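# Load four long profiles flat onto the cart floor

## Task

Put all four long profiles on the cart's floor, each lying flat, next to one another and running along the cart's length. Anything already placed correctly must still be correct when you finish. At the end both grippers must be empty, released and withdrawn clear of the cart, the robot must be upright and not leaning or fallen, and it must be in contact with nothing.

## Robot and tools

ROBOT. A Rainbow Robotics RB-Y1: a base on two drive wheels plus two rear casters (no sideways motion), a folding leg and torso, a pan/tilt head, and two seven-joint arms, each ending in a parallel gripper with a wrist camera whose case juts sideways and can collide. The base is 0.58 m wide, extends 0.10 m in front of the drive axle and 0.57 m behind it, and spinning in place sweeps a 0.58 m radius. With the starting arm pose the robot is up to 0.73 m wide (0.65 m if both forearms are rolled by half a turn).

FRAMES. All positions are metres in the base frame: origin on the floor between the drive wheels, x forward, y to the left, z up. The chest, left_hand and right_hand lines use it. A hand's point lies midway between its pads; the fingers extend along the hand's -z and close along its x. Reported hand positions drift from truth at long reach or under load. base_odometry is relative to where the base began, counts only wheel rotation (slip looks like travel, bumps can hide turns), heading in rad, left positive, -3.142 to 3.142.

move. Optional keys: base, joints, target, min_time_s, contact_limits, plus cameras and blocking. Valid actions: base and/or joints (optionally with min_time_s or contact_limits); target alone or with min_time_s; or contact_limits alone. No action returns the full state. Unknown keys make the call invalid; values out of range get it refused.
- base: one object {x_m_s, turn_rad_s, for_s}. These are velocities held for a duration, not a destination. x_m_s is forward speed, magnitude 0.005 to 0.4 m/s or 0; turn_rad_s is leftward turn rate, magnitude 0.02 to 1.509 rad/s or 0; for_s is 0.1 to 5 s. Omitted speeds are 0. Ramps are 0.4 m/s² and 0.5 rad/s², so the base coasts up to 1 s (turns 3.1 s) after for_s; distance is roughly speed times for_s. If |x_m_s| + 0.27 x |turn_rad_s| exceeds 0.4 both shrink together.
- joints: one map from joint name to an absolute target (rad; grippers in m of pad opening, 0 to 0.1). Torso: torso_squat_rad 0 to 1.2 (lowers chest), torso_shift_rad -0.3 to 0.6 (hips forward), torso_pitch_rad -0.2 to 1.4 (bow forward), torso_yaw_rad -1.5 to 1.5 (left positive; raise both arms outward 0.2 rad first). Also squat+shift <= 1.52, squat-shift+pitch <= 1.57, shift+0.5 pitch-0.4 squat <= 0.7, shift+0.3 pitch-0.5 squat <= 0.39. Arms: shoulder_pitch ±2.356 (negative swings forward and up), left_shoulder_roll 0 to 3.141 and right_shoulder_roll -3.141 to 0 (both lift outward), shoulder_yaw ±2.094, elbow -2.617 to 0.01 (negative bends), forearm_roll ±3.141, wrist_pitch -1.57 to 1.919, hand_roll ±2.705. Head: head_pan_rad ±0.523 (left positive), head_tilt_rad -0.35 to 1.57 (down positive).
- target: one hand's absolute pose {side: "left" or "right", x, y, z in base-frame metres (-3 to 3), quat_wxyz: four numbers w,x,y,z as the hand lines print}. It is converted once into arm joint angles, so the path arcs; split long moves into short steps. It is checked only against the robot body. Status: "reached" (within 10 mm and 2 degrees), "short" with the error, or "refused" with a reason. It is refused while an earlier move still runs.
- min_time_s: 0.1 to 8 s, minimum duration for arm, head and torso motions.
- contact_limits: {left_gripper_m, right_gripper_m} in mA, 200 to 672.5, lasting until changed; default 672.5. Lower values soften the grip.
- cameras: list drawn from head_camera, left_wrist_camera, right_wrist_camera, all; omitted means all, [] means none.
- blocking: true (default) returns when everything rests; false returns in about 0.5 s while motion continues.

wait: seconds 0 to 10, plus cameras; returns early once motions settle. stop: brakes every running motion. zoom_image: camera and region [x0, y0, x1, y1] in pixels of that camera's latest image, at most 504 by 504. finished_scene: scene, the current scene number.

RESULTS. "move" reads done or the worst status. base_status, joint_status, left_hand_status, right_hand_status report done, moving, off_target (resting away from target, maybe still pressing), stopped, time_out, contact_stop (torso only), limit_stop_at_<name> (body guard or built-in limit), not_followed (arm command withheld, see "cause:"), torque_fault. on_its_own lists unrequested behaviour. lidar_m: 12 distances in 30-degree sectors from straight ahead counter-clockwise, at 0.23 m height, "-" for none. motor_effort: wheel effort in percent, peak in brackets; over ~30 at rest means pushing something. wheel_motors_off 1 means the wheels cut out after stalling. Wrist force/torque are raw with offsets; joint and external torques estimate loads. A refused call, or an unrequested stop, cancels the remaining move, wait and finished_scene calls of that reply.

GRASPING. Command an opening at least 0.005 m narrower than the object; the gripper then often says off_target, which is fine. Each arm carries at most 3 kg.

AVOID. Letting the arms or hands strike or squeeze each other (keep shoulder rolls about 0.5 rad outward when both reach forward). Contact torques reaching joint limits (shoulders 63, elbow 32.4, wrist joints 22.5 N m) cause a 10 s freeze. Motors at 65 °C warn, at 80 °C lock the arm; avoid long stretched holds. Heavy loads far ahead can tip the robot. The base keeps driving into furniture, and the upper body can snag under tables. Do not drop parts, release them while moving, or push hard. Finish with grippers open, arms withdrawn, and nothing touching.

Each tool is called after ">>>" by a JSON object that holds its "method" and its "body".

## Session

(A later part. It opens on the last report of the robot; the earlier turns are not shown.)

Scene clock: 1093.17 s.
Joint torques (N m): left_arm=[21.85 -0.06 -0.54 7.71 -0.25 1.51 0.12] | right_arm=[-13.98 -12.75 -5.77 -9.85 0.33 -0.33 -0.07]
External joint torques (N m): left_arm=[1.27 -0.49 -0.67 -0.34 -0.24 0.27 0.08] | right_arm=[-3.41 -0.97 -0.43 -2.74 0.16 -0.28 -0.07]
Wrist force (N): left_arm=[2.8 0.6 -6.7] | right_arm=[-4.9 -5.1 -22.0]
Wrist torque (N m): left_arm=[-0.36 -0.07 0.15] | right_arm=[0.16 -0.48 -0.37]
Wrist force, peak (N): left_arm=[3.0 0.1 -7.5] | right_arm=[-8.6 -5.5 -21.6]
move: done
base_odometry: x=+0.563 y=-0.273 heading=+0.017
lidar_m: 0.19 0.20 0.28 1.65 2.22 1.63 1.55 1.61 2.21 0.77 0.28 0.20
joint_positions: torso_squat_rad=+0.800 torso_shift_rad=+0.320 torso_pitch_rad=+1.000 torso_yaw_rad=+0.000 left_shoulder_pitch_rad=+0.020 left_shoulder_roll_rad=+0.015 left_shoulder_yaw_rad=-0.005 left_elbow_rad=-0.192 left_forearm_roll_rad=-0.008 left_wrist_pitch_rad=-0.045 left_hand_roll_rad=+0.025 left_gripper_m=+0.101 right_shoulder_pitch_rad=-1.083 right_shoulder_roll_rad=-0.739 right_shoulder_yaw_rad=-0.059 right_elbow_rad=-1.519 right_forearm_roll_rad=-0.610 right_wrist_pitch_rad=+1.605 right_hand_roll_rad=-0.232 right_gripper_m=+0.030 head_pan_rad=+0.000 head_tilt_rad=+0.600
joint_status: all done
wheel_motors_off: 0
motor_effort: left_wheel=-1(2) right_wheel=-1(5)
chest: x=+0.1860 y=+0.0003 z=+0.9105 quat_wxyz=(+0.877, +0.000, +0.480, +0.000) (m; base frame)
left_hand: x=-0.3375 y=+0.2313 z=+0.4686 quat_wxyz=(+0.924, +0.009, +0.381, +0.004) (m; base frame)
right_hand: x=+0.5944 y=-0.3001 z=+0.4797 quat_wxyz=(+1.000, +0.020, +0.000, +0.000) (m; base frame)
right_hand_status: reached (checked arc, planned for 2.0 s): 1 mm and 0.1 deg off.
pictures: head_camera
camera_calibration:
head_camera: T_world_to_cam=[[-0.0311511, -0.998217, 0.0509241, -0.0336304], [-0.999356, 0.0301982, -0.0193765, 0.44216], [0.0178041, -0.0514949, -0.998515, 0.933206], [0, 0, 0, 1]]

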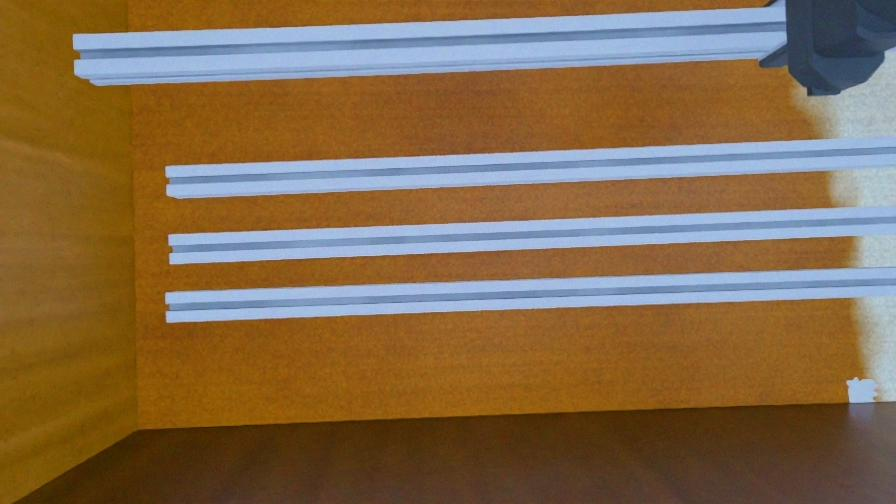

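>>> {"method": "move", "body": {"target": {"side":"right","x":0.592,"y":-0.292,"z":0.40,"quat_wxyz":[0.9998,0.019,0,0.0015]}, "min_time_s": 2, "cameras": []}}

>>> {"method": "move", "body": {"joints": {"torso_squat_rad":0.88,"torso_shift_rad":0.33}, "min_time_s": 1.5, "cameras": []}}

>>> {"method": "move", "body": {"target": {"side":"right","x":0.592,"y":-0.292,"z":0.325,"quat_wxyz":[0.9998,0.019,0,0.0015]}, "min_time_s": 2, "cameras": ["head_camera","right_wrist_camera"]}}

Scene clock: 1101.17 s.
Wrist force, peak (N): left_arm=[3.0 0.2 -7.3] | right_arm=[-4.7 -5.3 -22.4]
move: done
joint_status: all done
wheel_motors_off: 0
motor_effort: left_wheel=-2(2) right_wheel=-4(5)
right_hand_status: reached (checked arc, planned for 2.0 s): 1 mm and 0.1 deg off.
pictures: none

Scene clock: 1102.97 s.
Wrist force, peak (N): left_arm=[2.9 0.5 -7.2] | right_arm=[-4.8 -4.9 -22.5]
move: done
joint_status: all done
wheel_motors_off: 0
motor_effort: left_wheel=-1(2) right_wheel=-4(5)
pictures: none

Scene clock: 1105.30 s.
Joint torques (N m): left_arm=[20.95 0.33 -0.16 7.97 -0.25 1.34 0.41] | right_arm=[-15.76 -11.51 -2.55 -9.25 0.44 -0.03 -0.16]
External joint torques (N m): left_arm=[0.37 -0.09 -0.29 -0.08 -0.23 0.1 0.37] | right_arm=[-3.56 -1.02 0.53 -2.82 0.28 0.02 -0.16]
Wrist force (N): left_arm=[2.8 0.2 -6.4] | right_arm=[-4.9 -4.9 -21.9]
Wrist torque (N m): left_arm=[-0.29 -0.03 0.15] | right_arm=[0.11 -0.52 -0.32]
Wrist force, peak (N): left_arm=[2.9 0.4 -7.0] | right_arm=[-5.1 -5.3 -22.5]
move: done
base_odometry: x=+0.563 y=-0.273 heading=+0.017
lidar_m: 0.19 0.20 0.28 1.66 2.23 1.63 1.55 1.62 2.21 0.78 0.28 0.21
joint_positions: torso_squat_rad=+0.880 torso_shift_rad=+0.330 torso_pitch_rad=+1.000 torso_yaw_rad=+0.000 left_shoulder_pitch_rad=+0.020 left_shoulder_roll_rad=+0.015 left_shoulder_yaw_rad=-0.005 left_elbow_rad=-0.192 left_forearm_roll_rad=-0.008 left_wrist_pitch_rad=-0.045 left_hand_roll_rad=+0.025 left_gripper_m=+0.101 right_shoulder_pitch_rad=-1.252 right_shoulder_roll_rad=-0.602 right_shoulder_yaw_rad=+0.020 right_elbow_rad=-0.914 right_forearm_roll_rad=-0.514 right_wrist_pitch_rad=+1.188 right_hand_roll_rad=-0.052 right_gripper_m=+0.030 head_pan_rad=+0.000 head_tilt_rad=+0.600
joint_status: all done
wheel_motors_off: 0
motor_effort: left_wheel=-1(2) right_wheel=-2(4)
chest: x=+0.1770 y=+0.0002 z=+0.8696 quat_wxyz=(+0.878, +0.000, +0.480, +0.000) (m; base frame)
left_hand: x=-0.3463 y=+0.2313 z=+0.4276 quat_wxyz=(+0.924, +0.009, +0.381, +0.004) (m; base frame)
right_hand: x=+0.5913 y=-0.2922 z=+0.3247 quat_wxyz=(+1.000, +0.019, +0.000, +0.001) (m; base frame)
right_hand_status: reached (checked arc, planned for 2.0 s): 1 mm and 0.1 deg off.
pictures: head_camera, right_wrist_camera
camera_calibration:
head_camera: T_world_to_cam=[[-0.0311581, -0.998217, 0.0509198, -0.031823], [-0.999353, 0.0301981, -0.0195156, 0.432556], [0.0179431, -0.051495, -0.998512, 0.892465], [0, 0, 0, 1]]
right_wrist_camera: T_world_to_cam=[[-0.999861, 0.0157157, -0.00549327, 0.59926], [0.0111055, 0.875443, 0.483193, 0.122527], [0.0124028, 0.483065, -0.875497, 0.4922], [0, 0, 0, 1]]

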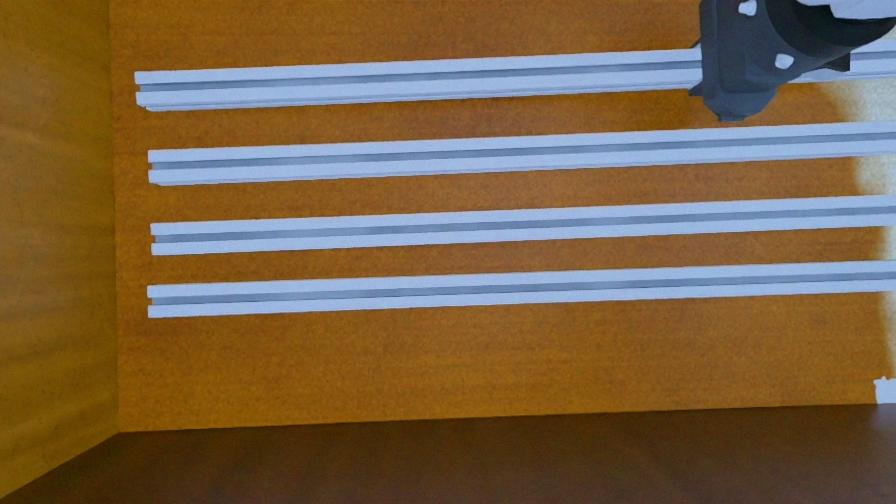

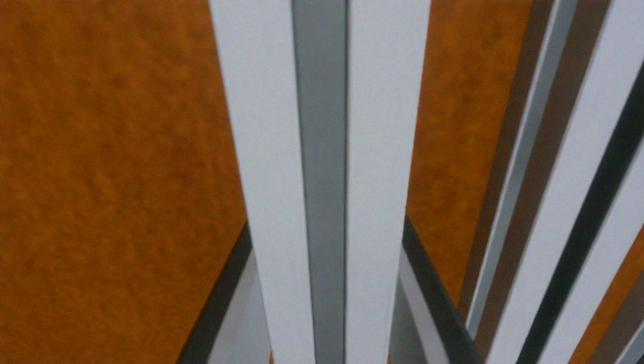

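>>> {"method": "move", "body": {"target": {"side":"right","x":0.591,"y":-0.299,"z":0.306,"quat_wxyz":[0.9998,0.019,0,0.0015]}, "min_time_s": 1.5, "cameras": []}}

>>> {"method": "move", "body": {"target": {"side":"right","x":0.591,"y":-0.299,"z":0.2985,"quat_wxyz":[0.9998,0.018,0,0.0015]}, "min_time_s": 1.5, "cameras": ["head_camera"]}}

Scene clock: 1111.47 s.
Wrist force, peak (N): left_arm=[2.7 0.2 -7.2] | right_arm=[-5.4 -4.9 -22.6]
move: done
joint_status: all done
wheel_motors_off: 0
motor_effort: left_wheel=-1(2) right_wheel=-4(5)
right_hand_status: reached (checked arc, planned for 1.5 s): 1 mm and 0.1 deg off.
pictures: none

Scene clock: 1113.30 s.
Joint torques (N m): left_arm=[21.77 0.78 -0.71 7.66 -0.02 1.49 0.17] | right_arm=[-13.02 -9.04 -0.28 -6.56 2.09 -7.68 0.61]
External joint torques (N m): left_arm=[1.22 0.37 -0.84 -0.38 -0.01 0.25 0.13] | right_arm=[-0.1 1.41 1.84 -0.85 1.94 -7.62 0.61]
Wrist force (N): left_arm=[3.0 0.2 -6.8] | right_arm=[-27.6 3.9 33.5]
Wrist torque (N m): left_arm=[-0.32 -0.04 0.15] | right_arm=[0.26 1.31 -0.96]
Wrist force, peak (N): left_arm=[2.7 0.1 -7.2] | right_arm=[-28.6 3.5 34.3]
move: done
base_odometry: x=+0.563 y=-0.273 heading=+0.017
lidar_m: 0.19 0.20 0.29 1.64 2.24 1.63 1.55 1.62 2.20 0.78 0.29 0.20
joint_positions: torso_squat_rad=+0.880 torso_shift_rad=+0.329 torso_pitch_rad=+0.999 torso_yaw_rad=+0.000 left_shoulder_pitch_rad=+0.020 left_shoulder_roll_rad=+0.015 left_shoulder_yaw_rad=-0.005 left_elbow_rad=-0.192 left_forearm_roll_rad=-0.008 left_wrist_pitch_rad=-0.045 left_hand_roll_rad=+0.025 left_gripper_m=+0.101 right_shoulder_pitch_rad=-1.349 right_shoulder_roll_rad=-0.579 right_shoulder_yaw_rad=+0.017 right_elbow_rad=-0.645 right_forearm_roll_rad=-0.523 right_wrist_pitch_rad=+1.038 right_hand_roll_rad=+0.046 right_gripper_m=+0.029 head_pan_rad=+0.000 head_tilt_rad=+0.600
joint_status: all done
wheel_motors_off: 0
motor_effort: left_wheel=+0(2) right_wheel=-1(6)
chest: x=+0.1765 y=+0.0004 z=+0.8699 quat_wxyz=(+0.878, -0.001, +0.479, +0.000) (m; base frame)
left_hand: x=-0.3462 y=+0.2313 z=+0.4271 quat_wxyz=(+0.925, +0.009, +0.380, +0.004) (m; base frame)
right_hand: x=+0.5909 y=-0.2993 z=+0.2998 quat_wxyz=(+1.000, +0.018, +0.000, +0.001) (m; base frame)
right_hand_status: reached (checked arc, planned for 1.5 s): 1 mm and 0.1 deg off.
pictures: head_camera
camera_calibration:
head_camera: T_world_to_cam=[[-0.0312856, -0.998189, 0.0513781, -0.032104], [-0.999322, 0.0302396, -0.0210121, 0.433298], [0.0194204, -0.0520006, -0.998458, 0.892569], [0, 0, 0, 1]]

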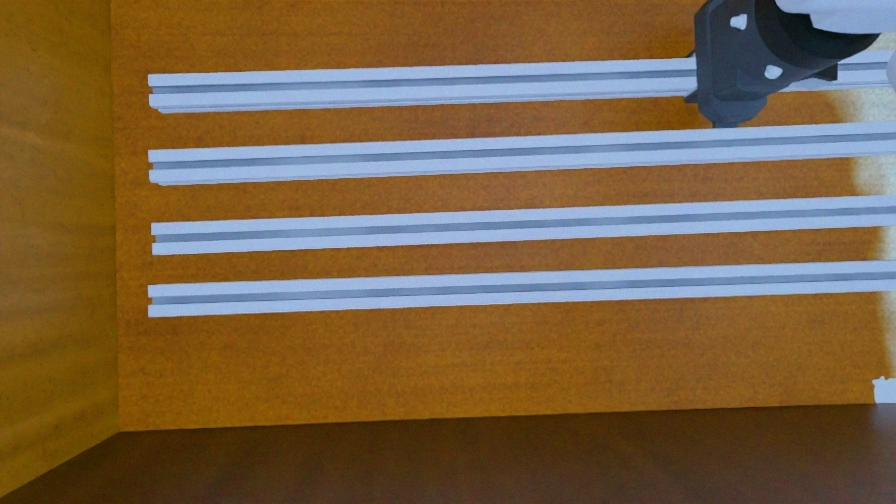

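>>> {"method": "move", "body": {"joints": {"right_gripper_m":0.046}, "cameras": []}}

>>> {"method": "move", "body": {"joints": {"torso_squat_rad":0.4,"torso_shift_rad":0.15}, "min_time_s": 3, "cameras": ["head_camera"]}}

>>> {"method": "move", "body": {"target": {"side":"right","x":0.54,"y":-0.30,"z":0.78,"quat_wxyz":[0.9998,0.018,0,0.002]}, "min_time_s": 2.5, "cameras": ["head_camera"]}}

>>> {"method": "move", "body": {"base": {"x_m_s":-0.25,"for_s":2.2}, "cameras": ["head_camera"]}}

>>> {"method": "move", "body": {"joints": {"torso_squat_rad":0.3,"torso_shift_rad":0,"torso_pitch_rad":0.3,"head_tilt_rad":0.8}, "min_time_s": 2, "cameras": ["head_camera"]}}

Scene clock: 1120.03 s.
Wrist force, peak (N): left_arm=[2.9 0.2 -7.2] | right_arm=[-27.5 3.7 34.6]
move: done
joint_status: all done
wheel_motors_off: 0
motor_effort: left_wheel=+1(1) right_wheel=-2(3)
pictures: none

Scene clock: 1123.33 s.
Wrist force, peak (N): left_arm=[3.1 0.1 -7.1] | right_arm=[-5.5 -4.4 -13.3]
move: done
joint_status: all done
wheel_motors_off: 0
motor_effort: left_wheel=+1(2) right_wheel=+1(4)
pictures: head_camera
camera_calibration:
head_camera: T_world_to_cam=[[-0.0311339, -0.998202, 0.0512123, -0.0444706], [-0.999351, 0.0301589, -0.0197033, 0.388728], [0.0181233, -0.0517925, -0.998493, 1.10855], [0, 0, 0, 1]]

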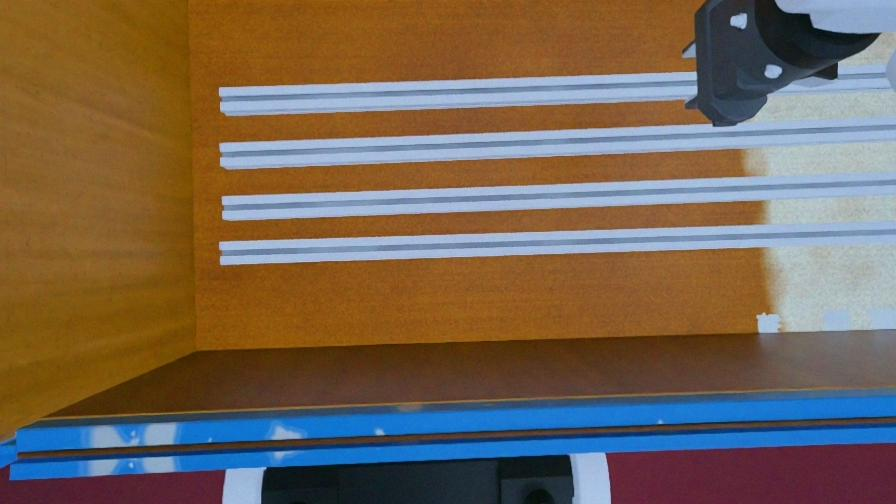

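Scene clock: 1126.17 s.
Wrist force, peak (N): left_arm=[2.7 0.3 -7.2] | right_arm=[-5.5 -4.5 -13.4]
move: done
joint_status: all done
wheel_motors_off: 0
motor_effort: left_wheel=+1(2) right_wheel=-2(4)
right_hand_status: reached (checked arc, planned for 2.5 s): 0 mm and 0.0 deg off.
pictures: head_camera
camera_calibration:
head_camera: T_world_to_cam=[[-0.0311329, -0.998206, 0.0511403, -0.0444175], [-0.999351, 0.0301595, -0.0196977, 0.388727], [0.01812, -0.0517204, -0.998497, 1.10855], [0, 0, 0, 1]]

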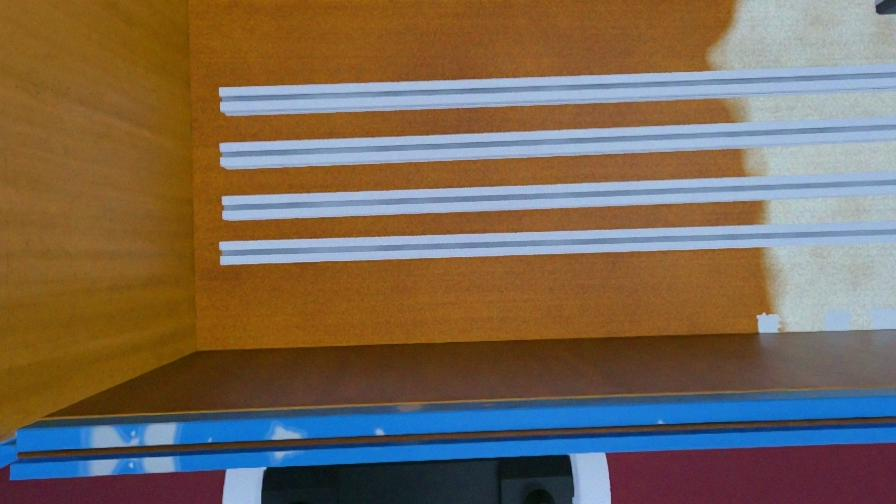

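Scene clock: 1129.53 s.
Wrist force, peak (N): left_arm=[2.3 0.5 -7.5] | right_arm=[-4.8 -4.9 -13.3]
move: done
base_status: done (sent for 2.2 of 2.2 s)
wheel_motors_off: 0
motor_effort: left_wheel=+9(29) right_wheel=-5(29)
pictures: head_camera
camera_calibration:
head_camera: T_world_to_cam=[[-0.0311391, -0.998206, 0.0511332, -0.0444134], [-0.999349, 0.0301593, -0.0198234, 0.388814], [0.0182457, -0.0517172, -0.998495, 1.10858], [0, 0, 0, 1]]

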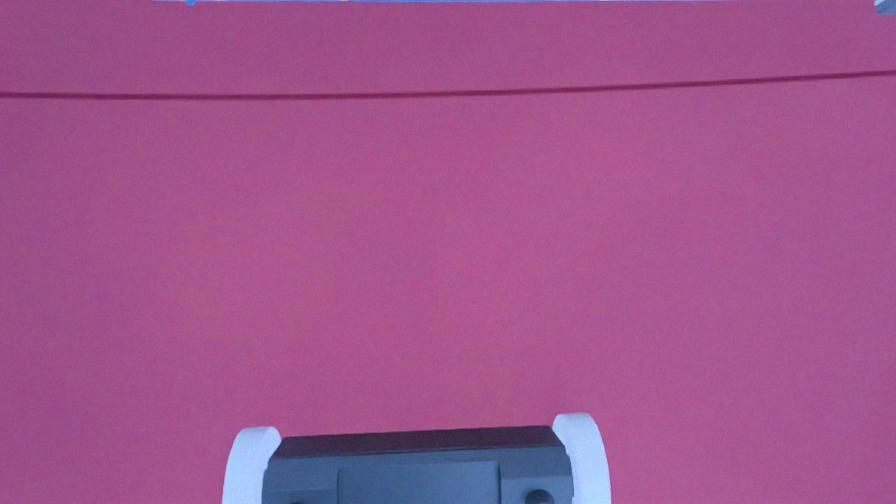

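Scene clock: 1132.73 s.
Joint torques (N m): left_arm=[6.92 0.97 0.23 1.8 -0.42 0.15 0.45] | right_arm=[-16.73 -13.76 -5.84 -4.07 0.6 -1.41 -0.44]
External joint torques (N m): left_arm=[1.01 0.44 0.16 -0.47 -0.42 0.1 0.45] | right_arm=[0.37 -1.72 0.32 -0.73 0.02 -0.24 -0.48]
Wrist force (N): left_arm=[-0.6 0.3 -8.1] | right_arm=[-8.7 -4.5 -11.6]
Wrist torque (N m): left_arm=[-0.29 -0.21 0.16] | right_arm=[0.04 -0.71 -0.37]
Wrist force, peak (N): left_arm=[-0.6 0.1 -8.5] | right_arm=[-7.5 -4.8 -12.6]
move: done
base_odometry: x=+0.013 y=-0.282 heading=+0.018
lidar_m: 0.75 0.77 1.83 3.95 1.45 1.07 1.00 1.04 1.44 3.96 1.06 0.78
joint_positions: torso_squat_rad=+0.300 torso_shift_rad=+0.000 torso_pitch_rad=+0.300 torso_yaw_rad=+0.000 left_shoulder_pitch_rad=+0.020 left_shoulder_roll_rad=+0.015 left_shoulder_yaw_rad=-0.005 left_elbow_rad=-0.192 left_forearm_roll_rad=-0.008 left_wrist_pitch_rad=-0.045 left_hand_roll_rad=+0.025 left_gripper_m=+0.101 right_shoulder_pitch_rad=-1.136 right_shoulder_roll_rad=-0.941 right_shoulder_yaw_rad=-0.110 right_elbow_rad=-1.828 right_forearm_roll_rad=-0.855 right_wrist_pitch_rad=+1.919 right_hand_roll_rad=-0.436 right_gripper_m=+0.046 head_pan_rad=+0.000 head_tilt_rad=+0.800
joint_status: all done
wheel_motors_off: 0
motor_effort: left_wheel=+10(11) right_wheel=-8(8)
chest: x=-0.1366 y=+0.0004 z=+1.2448 quat_wxyz=(+0.989, +0.000, +0.149, +0.000) (m; base frame)
left_hand: x=-0.2519 y=+0.2313 z=+0.5695 quat_wxyz=(+0.999, +0.007, +0.041, +0.007) (m; base frame)
right_hand: x=+0.3748 y=-0.2997 z=+1.2763 quat_wxyz=(+0.939, +0.016, -0.343, +0.008) (m; base frame)
pictures: head_camera
camera_calibration:
head_camera: T_world_to_cam=[[-0.0518903, -0.998202, 0.0299998, -0.0397339], [-0.867475, 0.0301708, -0.496566, 0.71762], [0.494768, -0.051791, -0.86748, 1.2092], [0, 0, 0, 1]]

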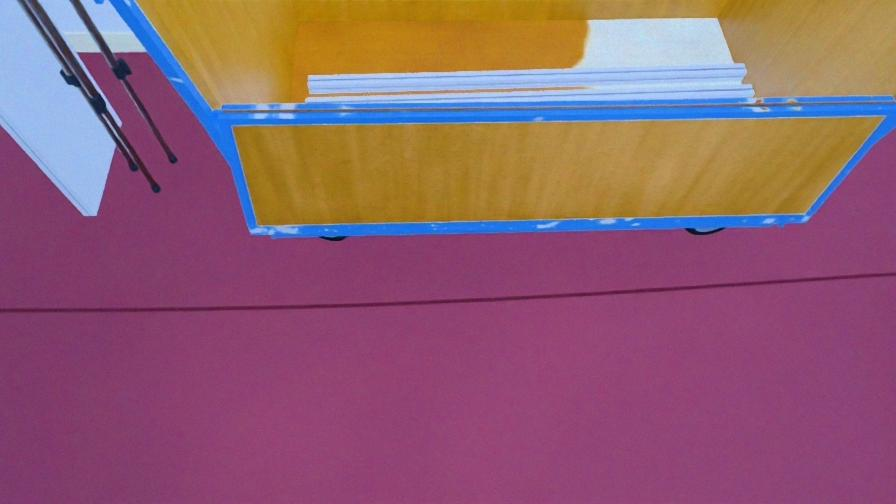

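All four are flat and clear.

>>> {"method": "finished_scene", "body": {"scene": 1}}

The scene is finished: the task was done.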